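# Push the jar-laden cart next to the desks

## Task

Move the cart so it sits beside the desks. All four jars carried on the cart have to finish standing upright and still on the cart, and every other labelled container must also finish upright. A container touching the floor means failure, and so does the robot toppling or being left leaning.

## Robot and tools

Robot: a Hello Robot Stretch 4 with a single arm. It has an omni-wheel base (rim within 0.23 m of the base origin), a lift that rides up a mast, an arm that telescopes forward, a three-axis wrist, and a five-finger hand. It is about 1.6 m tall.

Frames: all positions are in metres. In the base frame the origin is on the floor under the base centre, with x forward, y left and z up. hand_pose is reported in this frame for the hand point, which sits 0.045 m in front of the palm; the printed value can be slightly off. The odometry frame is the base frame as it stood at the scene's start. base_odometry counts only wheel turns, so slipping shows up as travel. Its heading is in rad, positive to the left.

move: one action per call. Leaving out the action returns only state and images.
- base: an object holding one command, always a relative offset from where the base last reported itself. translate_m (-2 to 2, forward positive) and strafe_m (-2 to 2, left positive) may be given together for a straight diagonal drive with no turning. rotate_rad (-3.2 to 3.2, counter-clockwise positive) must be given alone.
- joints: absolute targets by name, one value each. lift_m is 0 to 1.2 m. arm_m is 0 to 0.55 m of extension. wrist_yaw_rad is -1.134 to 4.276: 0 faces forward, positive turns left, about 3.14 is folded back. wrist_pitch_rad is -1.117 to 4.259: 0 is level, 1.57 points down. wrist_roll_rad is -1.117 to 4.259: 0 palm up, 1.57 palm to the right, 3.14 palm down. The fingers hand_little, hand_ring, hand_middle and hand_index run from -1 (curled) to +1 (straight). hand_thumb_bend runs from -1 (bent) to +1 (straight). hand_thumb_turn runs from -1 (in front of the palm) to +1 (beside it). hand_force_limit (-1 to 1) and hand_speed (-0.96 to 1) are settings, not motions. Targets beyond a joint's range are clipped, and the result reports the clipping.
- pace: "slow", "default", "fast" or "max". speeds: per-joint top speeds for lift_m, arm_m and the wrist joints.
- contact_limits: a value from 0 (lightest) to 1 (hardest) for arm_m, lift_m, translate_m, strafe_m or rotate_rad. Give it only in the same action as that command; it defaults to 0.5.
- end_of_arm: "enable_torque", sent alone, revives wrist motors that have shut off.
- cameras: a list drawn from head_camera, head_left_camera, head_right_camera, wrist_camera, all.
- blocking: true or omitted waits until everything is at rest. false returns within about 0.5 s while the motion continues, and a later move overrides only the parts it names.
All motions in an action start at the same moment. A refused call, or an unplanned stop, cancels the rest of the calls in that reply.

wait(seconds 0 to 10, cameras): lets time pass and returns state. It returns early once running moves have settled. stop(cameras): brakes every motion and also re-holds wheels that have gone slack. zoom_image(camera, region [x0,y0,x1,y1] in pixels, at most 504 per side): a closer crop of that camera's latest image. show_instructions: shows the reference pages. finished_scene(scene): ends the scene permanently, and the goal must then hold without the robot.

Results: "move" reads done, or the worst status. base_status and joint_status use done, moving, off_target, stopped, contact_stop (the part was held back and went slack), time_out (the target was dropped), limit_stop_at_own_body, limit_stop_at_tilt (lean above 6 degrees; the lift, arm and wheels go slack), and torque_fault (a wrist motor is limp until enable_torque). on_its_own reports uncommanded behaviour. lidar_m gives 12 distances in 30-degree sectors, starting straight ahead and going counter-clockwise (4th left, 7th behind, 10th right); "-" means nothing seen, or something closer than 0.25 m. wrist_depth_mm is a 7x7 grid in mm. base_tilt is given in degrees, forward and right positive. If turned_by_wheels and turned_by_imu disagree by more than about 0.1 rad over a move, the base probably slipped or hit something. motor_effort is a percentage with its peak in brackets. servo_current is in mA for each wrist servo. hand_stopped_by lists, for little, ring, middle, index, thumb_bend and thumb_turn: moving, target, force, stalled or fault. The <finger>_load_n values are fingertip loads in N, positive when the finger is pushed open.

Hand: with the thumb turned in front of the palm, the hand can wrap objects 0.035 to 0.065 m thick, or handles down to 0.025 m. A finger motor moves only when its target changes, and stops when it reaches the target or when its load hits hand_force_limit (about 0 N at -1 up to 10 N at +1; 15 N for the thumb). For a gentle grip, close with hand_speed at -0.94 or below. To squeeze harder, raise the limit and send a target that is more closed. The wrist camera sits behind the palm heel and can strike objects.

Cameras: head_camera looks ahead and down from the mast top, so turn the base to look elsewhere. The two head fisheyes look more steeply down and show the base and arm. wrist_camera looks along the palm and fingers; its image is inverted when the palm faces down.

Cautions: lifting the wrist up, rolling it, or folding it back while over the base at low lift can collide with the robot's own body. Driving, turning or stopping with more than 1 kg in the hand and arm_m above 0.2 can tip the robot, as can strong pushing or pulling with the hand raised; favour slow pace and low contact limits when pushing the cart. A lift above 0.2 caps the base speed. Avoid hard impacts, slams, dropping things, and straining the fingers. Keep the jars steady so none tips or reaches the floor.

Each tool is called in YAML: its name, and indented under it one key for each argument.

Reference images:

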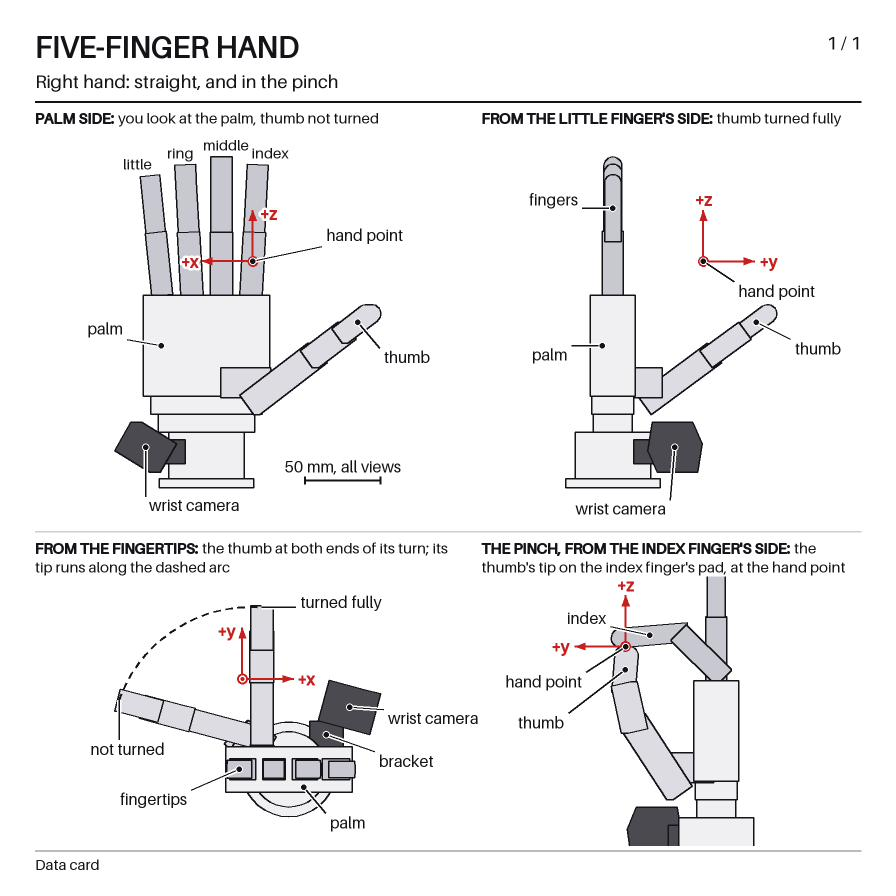

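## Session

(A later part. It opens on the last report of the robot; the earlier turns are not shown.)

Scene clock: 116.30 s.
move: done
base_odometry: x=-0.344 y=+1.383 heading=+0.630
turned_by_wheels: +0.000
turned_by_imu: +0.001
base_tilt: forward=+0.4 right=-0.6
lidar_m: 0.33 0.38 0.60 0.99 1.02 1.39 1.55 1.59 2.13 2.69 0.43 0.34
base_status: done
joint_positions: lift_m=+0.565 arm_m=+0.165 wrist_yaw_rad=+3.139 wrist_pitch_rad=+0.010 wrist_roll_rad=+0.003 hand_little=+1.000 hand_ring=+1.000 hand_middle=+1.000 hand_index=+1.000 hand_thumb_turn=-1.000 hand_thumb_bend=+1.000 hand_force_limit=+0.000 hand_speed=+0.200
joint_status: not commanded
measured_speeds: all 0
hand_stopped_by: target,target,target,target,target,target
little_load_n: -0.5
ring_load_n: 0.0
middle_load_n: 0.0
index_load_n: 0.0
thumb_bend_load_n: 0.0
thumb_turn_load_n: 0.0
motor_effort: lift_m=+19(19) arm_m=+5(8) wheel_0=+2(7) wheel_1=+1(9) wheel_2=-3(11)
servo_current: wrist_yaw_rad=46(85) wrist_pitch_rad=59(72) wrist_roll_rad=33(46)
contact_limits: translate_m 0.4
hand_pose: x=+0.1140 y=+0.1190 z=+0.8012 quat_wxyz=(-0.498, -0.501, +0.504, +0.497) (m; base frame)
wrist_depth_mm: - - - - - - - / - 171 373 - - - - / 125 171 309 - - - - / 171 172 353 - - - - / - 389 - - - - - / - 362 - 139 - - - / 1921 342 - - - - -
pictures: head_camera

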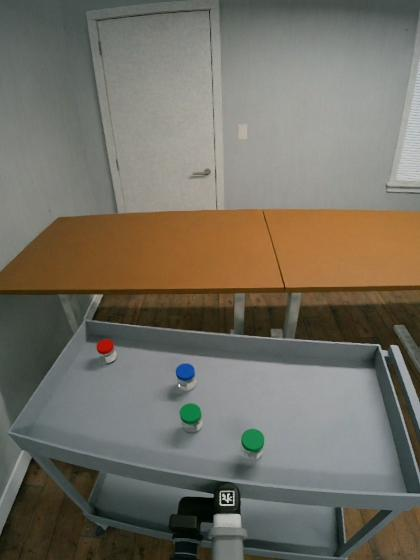

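move:
  base: {"translate_m": -0.09}

move:
  base: {"strafe_m": -0.375}

move:
  base: {"translate_m": 0.14}
  pace: "slow"
  contact_limits: {"translate_m": 0.4}
  cameras: ["head_camera","head_left_camera"]

Scene clock: 119.23 s.
move: done
base_odometry: x=-0.416 y=+1.330 heading=+0.630
turned_by_wheels: +0.000
turned_by_imu: +0.001
base_tilt: forward=+0.4 right=-0.6
lidar_m: 0.42 0.48 0.73 1.00 1.04 1.44 1.45 1.47 2.03 2.69 0.55 0.43
base_status: done
joint_positions: lift_m=+0.565 arm_m=+0.165 wrist_yaw_rad=+3.139 wrist_pitch_rad=+0.010 wrist_roll_rad=+0.003 hand_little=+1.000 hand_ring=+1.000 hand_middle=+1.000 hand_index=+1.000 hand_thumb_turn=-1.000 hand_thumb_bend=+1.000 hand_force_limit=+0.000 hand_speed=+0.200
joint_status: not commanded
measured_speeds: all 0
hand_stopped_by: target,target,target,target,target,target
little_load_n: 0.0
ring_load_n: 0.0
middle_load_n: 0.0
index_load_n: 0.0
thumb_bend_load_n: 0.0
thumb_turn_load_n: 0.0
motor_effort: lift_m=+19(19) arm_m=+5(6) wheel_0=-1(7) wheel_1=+0(6) wheel_2=+0(9)
servo_current: wrist_yaw_rad=46(59) wrist_pitch_rad=59(65) wrist_roll_rad=39(46)
hand_pose: x=+0.1140 y=+0.1190 z=+0.8012 quat_wxyz=(-0.498, -0.501, +0.504, +0.497) (m; base frame)
wrist_depth_mm: - - - - - - - / - 164 359 - - - - / - 151 203 - - - - / 172 171 310 - - - - / - 347 - - - - - / - 345 202 139 - - - / 1863 345 - - - - -
pictures: none

Scene clock: 121.80 s.
move: done
base_odometry: x=-0.195 y=+1.027 heading=+0.630
turned_by_wheels: +0.000
turned_by_imu: +0.001
base_tilt: forward=+0.4 right=-0.6
lidar_m: 0.37 0.41 0.67 1.36 1.41 1.96 1.42 1.47 2.03 2.32 1.50 0.36
base_status: done
joint_positions: lift_m=+0.565 arm_m=+0.165 wrist_yaw_rad=+3.139 wrist_pitch_rad=+0.010 wrist_roll_rad=+0.003 hand_little=+1.000 hand_ring=+1.000 hand_middle=+1.000 hand_index=+1.000 hand_thumb_turn=-1.000 hand_thumb_bend=+1.000 hand_force_limit=+0.000 hand_speed=+0.200
joint_status: not commanded
measured_speeds: all 0
hand_stopped_by: target,target,target,target,target,target
little_load_n: 0.0
ring_load_n: 0.0
middle_load_n: 0.0
index_load_n: 0.5
thumb_bend_load_n: 0.0
thumb_turn_load_n: 0.0
motor_effort: lift_m=+19(19) arm_m=+5(6) wheel_0=-1(12) wheel_1=+1(9) wheel_2=+2(3)
servo_current: wrist_yaw_rad=46(65) wrist_pitch_rad=46(65) wrist_roll_rad=33(46)
hand_pose: x=+0.1140 y=+0.1189 z=+0.8012 quat_wxyz=(-0.498, -0.501, +0.504, +0.497) (m; base frame)
wrist_depth_mm: - - - - - - - / - 164 357 - - - - / - 151 202 - - - - / 172 171 310 - - - - / - 347 - - - - - / - 345 1921 139 - - - / 1808 347 - - - - 1708
pictures: none

Scene clock: 124.50 s.
move: done
base_odometry: x=-0.082 y=+1.110 heading=+0.630
turned_by_wheels: +0.000
turned_by_imu: +0.000
base_tilt: forward=+0.4 right=-0.6
lidar_m: 0.34 0.36 0.55 1.38 1.41 1.94 1.57 1.62 2.26 2.33 1.30 0.36
base_status: done
joint_positions: lift_m=+0.565 arm_m=+0.165 wrist_yaw_rad=+3.139 wrist_pitch_rad=+0.010 wrist_roll_rad=+0.003 hand_little=+1.000 hand_ring=+1.000 hand_middle=+1.000 hand_index=+1.000 hand_thumb_turn=-1.000 hand_thumb_bend=+1.000 hand_force_limit=+0.000 hand_speed=+0.200
joint_status: not commanded
measured_speeds: all 0
hand_stopped_by: target,target,target,target,target,target
little_load_n: 0.5
ring_load_n: 0.0
middle_load_n: 0.0
index_load_n: 0.0
thumb_bend_load_n: 0.0
thumb_turn_load_n: 0.0
motor_effort: lift_m=+19(19) arm_m=+6(7) wheel_0=+2(8) wheel_1=+2(5) wheel_2=-4(8)
servo_current: wrist_yaw_rad=46(65) wrist_pitch_rad=46(72) wrist_roll_rad=39(46)
contact_limits: translate_m 0.4
hand_pose: x=+0.1139 y=+0.1189 z=+0.8012 quat_wxyz=(-0.498, -0.501, +0.504, +0.497) (m; base frame)
wrist_depth_mm: - - - - - - - / - 171 364 - - - - / 125 171 310 - - - - / 171 172 353 - - - - / - 389 - - - - - / - 362 - 139 - - - / 1863 342 - - - - 1756
pictures: head_camera, head_left_camera

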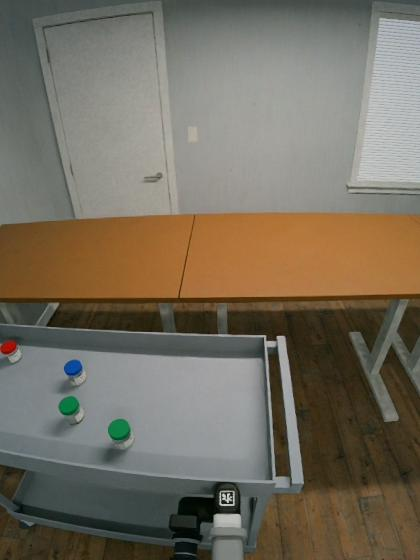

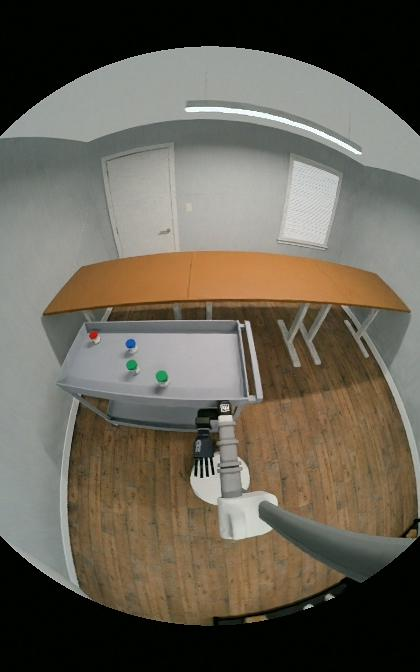

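move:
  base: {"translate_m": -0.03}

move:
  base: {"strafe_m": 0.32}

move:
  base: {"translate_m": 0.13}
  pace: "slow"
  contact_limits: {"translate_m": 0.4}
  cameras: ["head_camera","head_left_camera"]

Scene clock: 126.00 s.
move: done
base_odometry: x=-0.106 y=+1.092 heading=+0.630
turned_by_wheels: +0.000
turned_by_imu: +0.000
base_tilt: forward=+0.4 right=-0.6
lidar_m: 0.37 0.40 0.58 1.35 1.42 1.95 1.54 1.60 2.18 2.32 1.33 0.38
base_status: done
joint_positions: lift_m=+0.565 arm_m=+0.165 wrist_yaw_rad=+3.139 wrist_pitch_rad=+0.010 wrist_roll_rad=+0.003 hand_little=+1.000 hand_ring=+1.000 hand_middle=+1.000 hand_index=+1.000 hand_thumb_turn=-1.000 hand_thumb_bend=+1.000 hand_force_limit=+0.000 hand_speed=+0.200
joint_status: not commanded
measured_speeds: all 0
hand_stopped_by: target,target,target,target,target,target
little_load_n: 0.0
ring_load_n: 0.0
middle_load_n: 0.0
index_load_n: 0.0
thumb_bend_load_n: 0.0
thumb_turn_load_n: 0.0
motor_effort: lift_m=+19(19) arm_m=+5(6) wheel_0=-1(7) wheel_1=-2(7) wheel_2=-1(8)
servo_current: wrist_yaw_rad=52(65) wrist_pitch_rad=46(65) wrist_roll_rad=33(39)
hand_pose: x=+0.1140 y=+0.1189 z=+0.8012 quat_wxyz=(-0.498, -0.501, +0.504, +0.497) (m; base frame)
wrist_depth_mm: - - - - - - - / - 165 357 - - - - / 119 153 250 - - - - / 172 171 309 - - - - / - 347 - - - - - / - 343 203 139 - - - / 1921 345 - - - - 1708
pictures: none

Scene clock: 128.40 s.
move: done
base_odometry: x=-0.295 y=+1.351 heading=+0.630
turned_by_wheels: +0.000
turned_by_imu: +0.000
base_tilt: forward=+0.4 right=-0.6
lidar_m: 0.38 0.41 0.61 1.05 1.09 1.50 1.55 1.62 2.18 2.63 0.53 0.40
base_status: done
joint_positions: lift_m=+0.565 arm_m=+0.165 wrist_yaw_rad=+3.139 wrist_pitch_rad=+0.010 wrist_roll_rad=+0.003 hand_little=+1.000 hand_ring=+1.000 hand_middle=+1.000 hand_index=+1.000 hand_thumb_turn=-1.000 hand_thumb_bend=+1.000 hand_force_limit=+0.000 hand_speed=+0.200
joint_status: not commanded
measured_speeds: all 0
hand_stopped_by: target,target,target,target,target,target
little_load_n: 0.0
ring_load_n: 0.0
middle_load_n: 0.0
index_load_n: 0.0
thumb_bend_load_n: 0.0
thumb_turn_load_n: 0.0
motor_effort: lift_m=+19(19) arm_m=+5(6) wheel_0=-1(11) wheel_1=-2(9) wheel_2=+0(2)
servo_current: wrist_yaw_rad=46(59) wrist_pitch_rad=39(59) wrist_roll_rad=39(46)
hand_pose: x=+0.1140 y=+0.1189 z=+0.8012 quat_wxyz=(-0.498, -0.501, +0.504, +0.497) (m; base frame)
wrist_depth_mm: - - - - - - - / - 171 375 - - - - / 125 171 312 - - - - / 172 172 340 - - - - / - 387 - - - - - / - 362 - 139 - - - / 1921 342 - - - - -
pictures: none

Scene clock: 131.00 s.
move: done
base_odometry: x=-0.190 y=+1.427 heading=+0.630
turned_by_wheels: +0.000
turned_by_imu: +0.002
base_tilt: forward=+0.4 right=-0.6
lidar_m: 0.35 0.35 0.51 1.03 1.10 1.52 1.70 1.72 2.33 2.64 0.49 0.36
base_status: done
joint_positions: lift_m=+0.565 arm_m=+0.165 wrist_yaw_rad=+3.139 wrist_pitch_rad=+0.010 wrist_roll_rad=+0.003 hand_little=+1.000 hand_ring=+1.000 hand_middle=+1.000 hand_index=+1.000 hand_thumb_turn=-1.000 hand_thumb_bend=+1.000 hand_force_limit=+0.000 hand_speed=+0.200
joint_status: not commanded
measured_speeds: all 0
hand_stopped_by: target,target,target,target,target,target
little_load_n: 0.0
ring_load_n: 0.0
middle_load_n: 0.0
index_load_n: 0.0
thumb_bend_load_n: 0.0
thumb_turn_load_n: 0.0
motor_effort: lift_m=+19(19) arm_m=+6(8) wheel_0=+1(7) wheel_1=+1(8) wheel_2=-3(11)
servo_current: wrist_yaw_rad=33(65) wrist_pitch_rad=46(72) wrist_roll_rad=33(46)
contact_limits: translate_m 0.4
hand_pose: x=+0.1140 y=+0.1189 z=+0.8013 quat_wxyz=(-0.498, -0.501, +0.504, +0.497) (m; base frame)
wrist_depth_mm: - - - - - - - / - 171 373 - - - - / 125 170 310 - - - - / 171 172 355 - - - - / - 389 - - - - - / - 362 202 139 - - - / 1983 340 - - - - -
pictures: head_camera, head_left_camera

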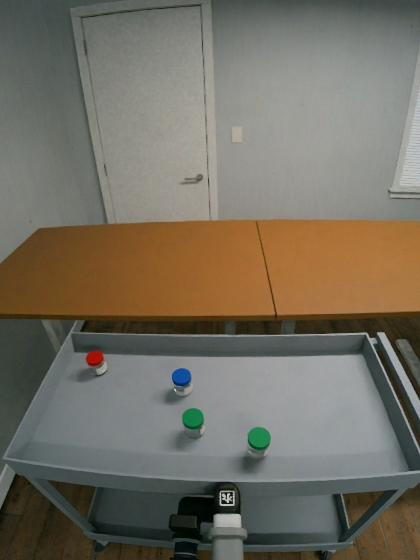

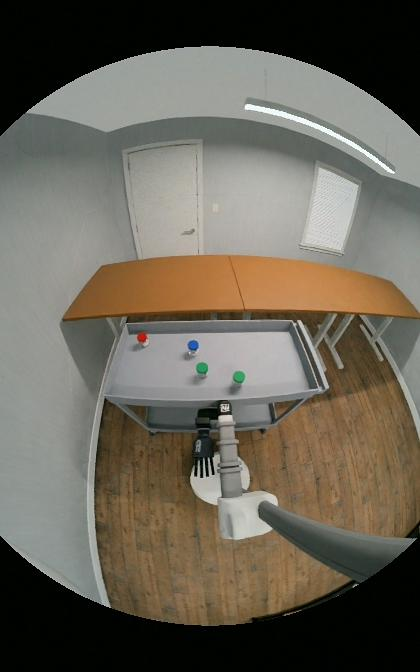

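move:
  base: {"translate_m": 0.045}
  pace: "slow"
  contact_limits: {"translate_m": 0.35}
  cameras: ["head_camera"]

zoom_image:
  camera: "head_camera"
  region: [20, 290, 420, 390]

Scene clock: 133.37 s.
move: done
base_odometry: x=-0.154 y=+1.454 heading=+0.630
turned_by_wheels: +0.000
turned_by_imu: +0.000
base_tilt: forward=+0.4 right=-0.6
lidar_m: 0.34 0.37 0.49 1.03 1.12 1.53 1.71 1.79 2.45 2.65 0.50 0.33
base_status: done
joint_positions: lift_m=+0.565 arm_m=+0.165 wrist_yaw_rad=+3.139 wrist_pitch_rad=+0.010 wrist_roll_rad=+0.003 hand_little=+1.000 hand_ring=+1.000 hand_middle=+1.000 hand_index=+1.000 hand_thumb_turn=-1.000 hand_thumb_bend=+1.000 hand_force_limit=+0.000 hand_speed=+0.200
joint_status: not commanded
measured_speeds: all 0
hand_stopped_by: target,target,target,target,target,target
little_load_n: 0.0
ring_load_n: 0.0
middle_load_n: 0.0
index_load_n: 0.0
thumb_bend_load_n: 0.0
thumb_turn_load_n: 0.0
motor_effort: lift_m=+19(19) arm_m=+6(6) wheel_0=+2(7) wheel_1=+2(6) wheel_2=-5(10)
servo_current: wrist_yaw_rad=52(59) wrist_pitch_rad=59(65) wrist_roll_rad=39(46)
contact_limits: translate_m 0.35
hand_pose: x=+0.1140 y=+0.1189 z=+0.8013 quat_wxyz=(-0.498, -0.501, +0.504, +0.497) (m; base frame)
wrist_depth_mm: - - - - - - - / - 171 373 - - - - / 126 171 309 - - - - / 171 172 340 - - - - / - 389 - - - - - / - 362 - 139 - - - / 1983 338 - - - - -
pictures: head_camera

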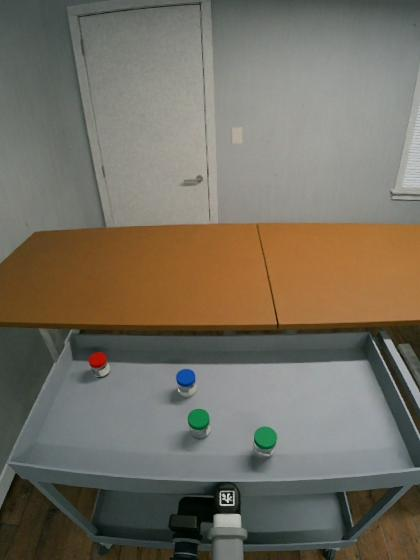

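Scaled by 1.260 from the camera's 420x560 image, which has a finer 1200x1600 frame.

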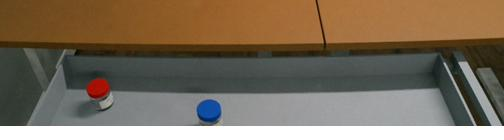

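move:
  base: {"translate_m": 0.015}
  pace: "slow"
  contact_limits: {"translate_m": 0.3}

move:
  base: {"translate_m": -0.12}
  cameras: ["head_camera"]

Scene clock: 134.83 s.
move: done
base_odometry: x=-0.142 y=+1.462 heading=+0.630
turned_by_wheels: +0.000
turned_by_imu: +0.000
base_tilt: forward=+0.4 right=-0.6
lidar_m: 0.31 0.38 0.53 1.05 1.07 1.50 1.76 1.80 2.47 2.64 0.49 0.36
base_status: done
joint_positions: lift_m=+0.565 arm_m=+0.165 wrist_yaw_rad=+3.139 wrist_pitch_rad=+0.010 wrist_roll_rad=+0.003 hand_little=+1.000 hand_ring=+1.000 hand_middle=+1.000 hand_index=+1.000 hand_thumb_turn=-1.000 hand_thumb_bend=+1.000 hand_force_limit=+0.000 hand_speed=+0.200
joint_status: not commanded
measured_speeds: all 0
hand_stopped_by: target,target,target,target,target,target
little_load_n: 0.0
ring_load_n: 0.0
middle_load_n: 0.5
index_load_n: 0.0
thumb_bend_load_n: 0.0
thumb_turn_load_n: 0.0
motor_effort: lift_m=+19(19) arm_m=+6(6) wheel_0=+1(7) wheel_1=+3(4) wheel_2=-3(9)
servo_current: wrist_yaw_rad=46(72) wrist_pitch_rad=59(65) wrist_roll_rad=33(46)
contact_limits: translate_m 0.3
hand_pose: x=+0.1140 y=+0.1189 z=+0.8013 quat_wxyz=(-0.498, -0.501, +0.504, +0.497) (m; base frame)
wrist_depth_mm: - - - - - - - / - 171 375 - - - - / 125 171 310 - - - - / 172 172 355 - - - - / - 389 - - - - - / - 362 - 139 - - - / 1983 340 - - - - -
pictures: none

Scene clock: 136.50 s.
move: done
base_odometry: x=-0.239 y=+1.392 heading=+0.629
turned_by_wheels: +0.000
turned_by_imu: +0.001
base_tilt: forward=+0.4 right=-0.6
lidar_m: 0.45 0.48 0.68 1.04 1.09 1.50 1.64 1.66 2.27 2.63 0.67 0.48
base_status: done
joint_positions: lift_m=+0.565 arm_m=+0.165 wrist_yaw_rad=+3.139 wrist_pitch_rad=+0.010 wrist_roll_rad=+0.003 hand_little=+1.000 hand_ring=+1.000 hand_middle=+1.000 hand_index=+1.000 hand_thumb_turn=-1.000 hand_thumb_bend=+1.000 hand_force_limit=+0.000 hand_speed=+0.200
joint_status: not commanded
measured_speeds: all 0
hand_stopped_by: target,target,target,target,target,target
little_load_n: 0.0
ring_load_n: 0.0
middle_load_n: 0.0
index_load_n: 0.0
thumb_bend_load_n: 0.0
thumb_turn_load_n: 0.0
motor_effort: lift_m=+19(19) arm_m=+5(6) wheel_0=+0(9) wheel_1=-1(7) wheel_2=-2(9)
servo_current: wrist_yaw_rad=52(59) wrist_pitch_rad=59(65) wrist_roll_rad=26(39)
hand_pose: x=+0.1140 y=+0.1189 z=+0.8013 quat_wxyz=(-0.498, -0.501, +0.504, +0.497) (m; base frame)
wrist_depth_mm: - - - - - - - / - 163 359 - - - - / - 152 202 - - - - / 172 171 310 - - - - / - 345 - - - - - / - 345 - 139 - - - / 1983 343 - - - - -
pictures: head_camera

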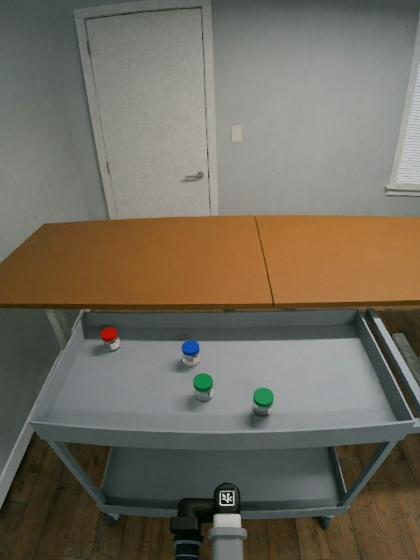

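finished_scene:
  scene: 2

The scene is finished: the task was done.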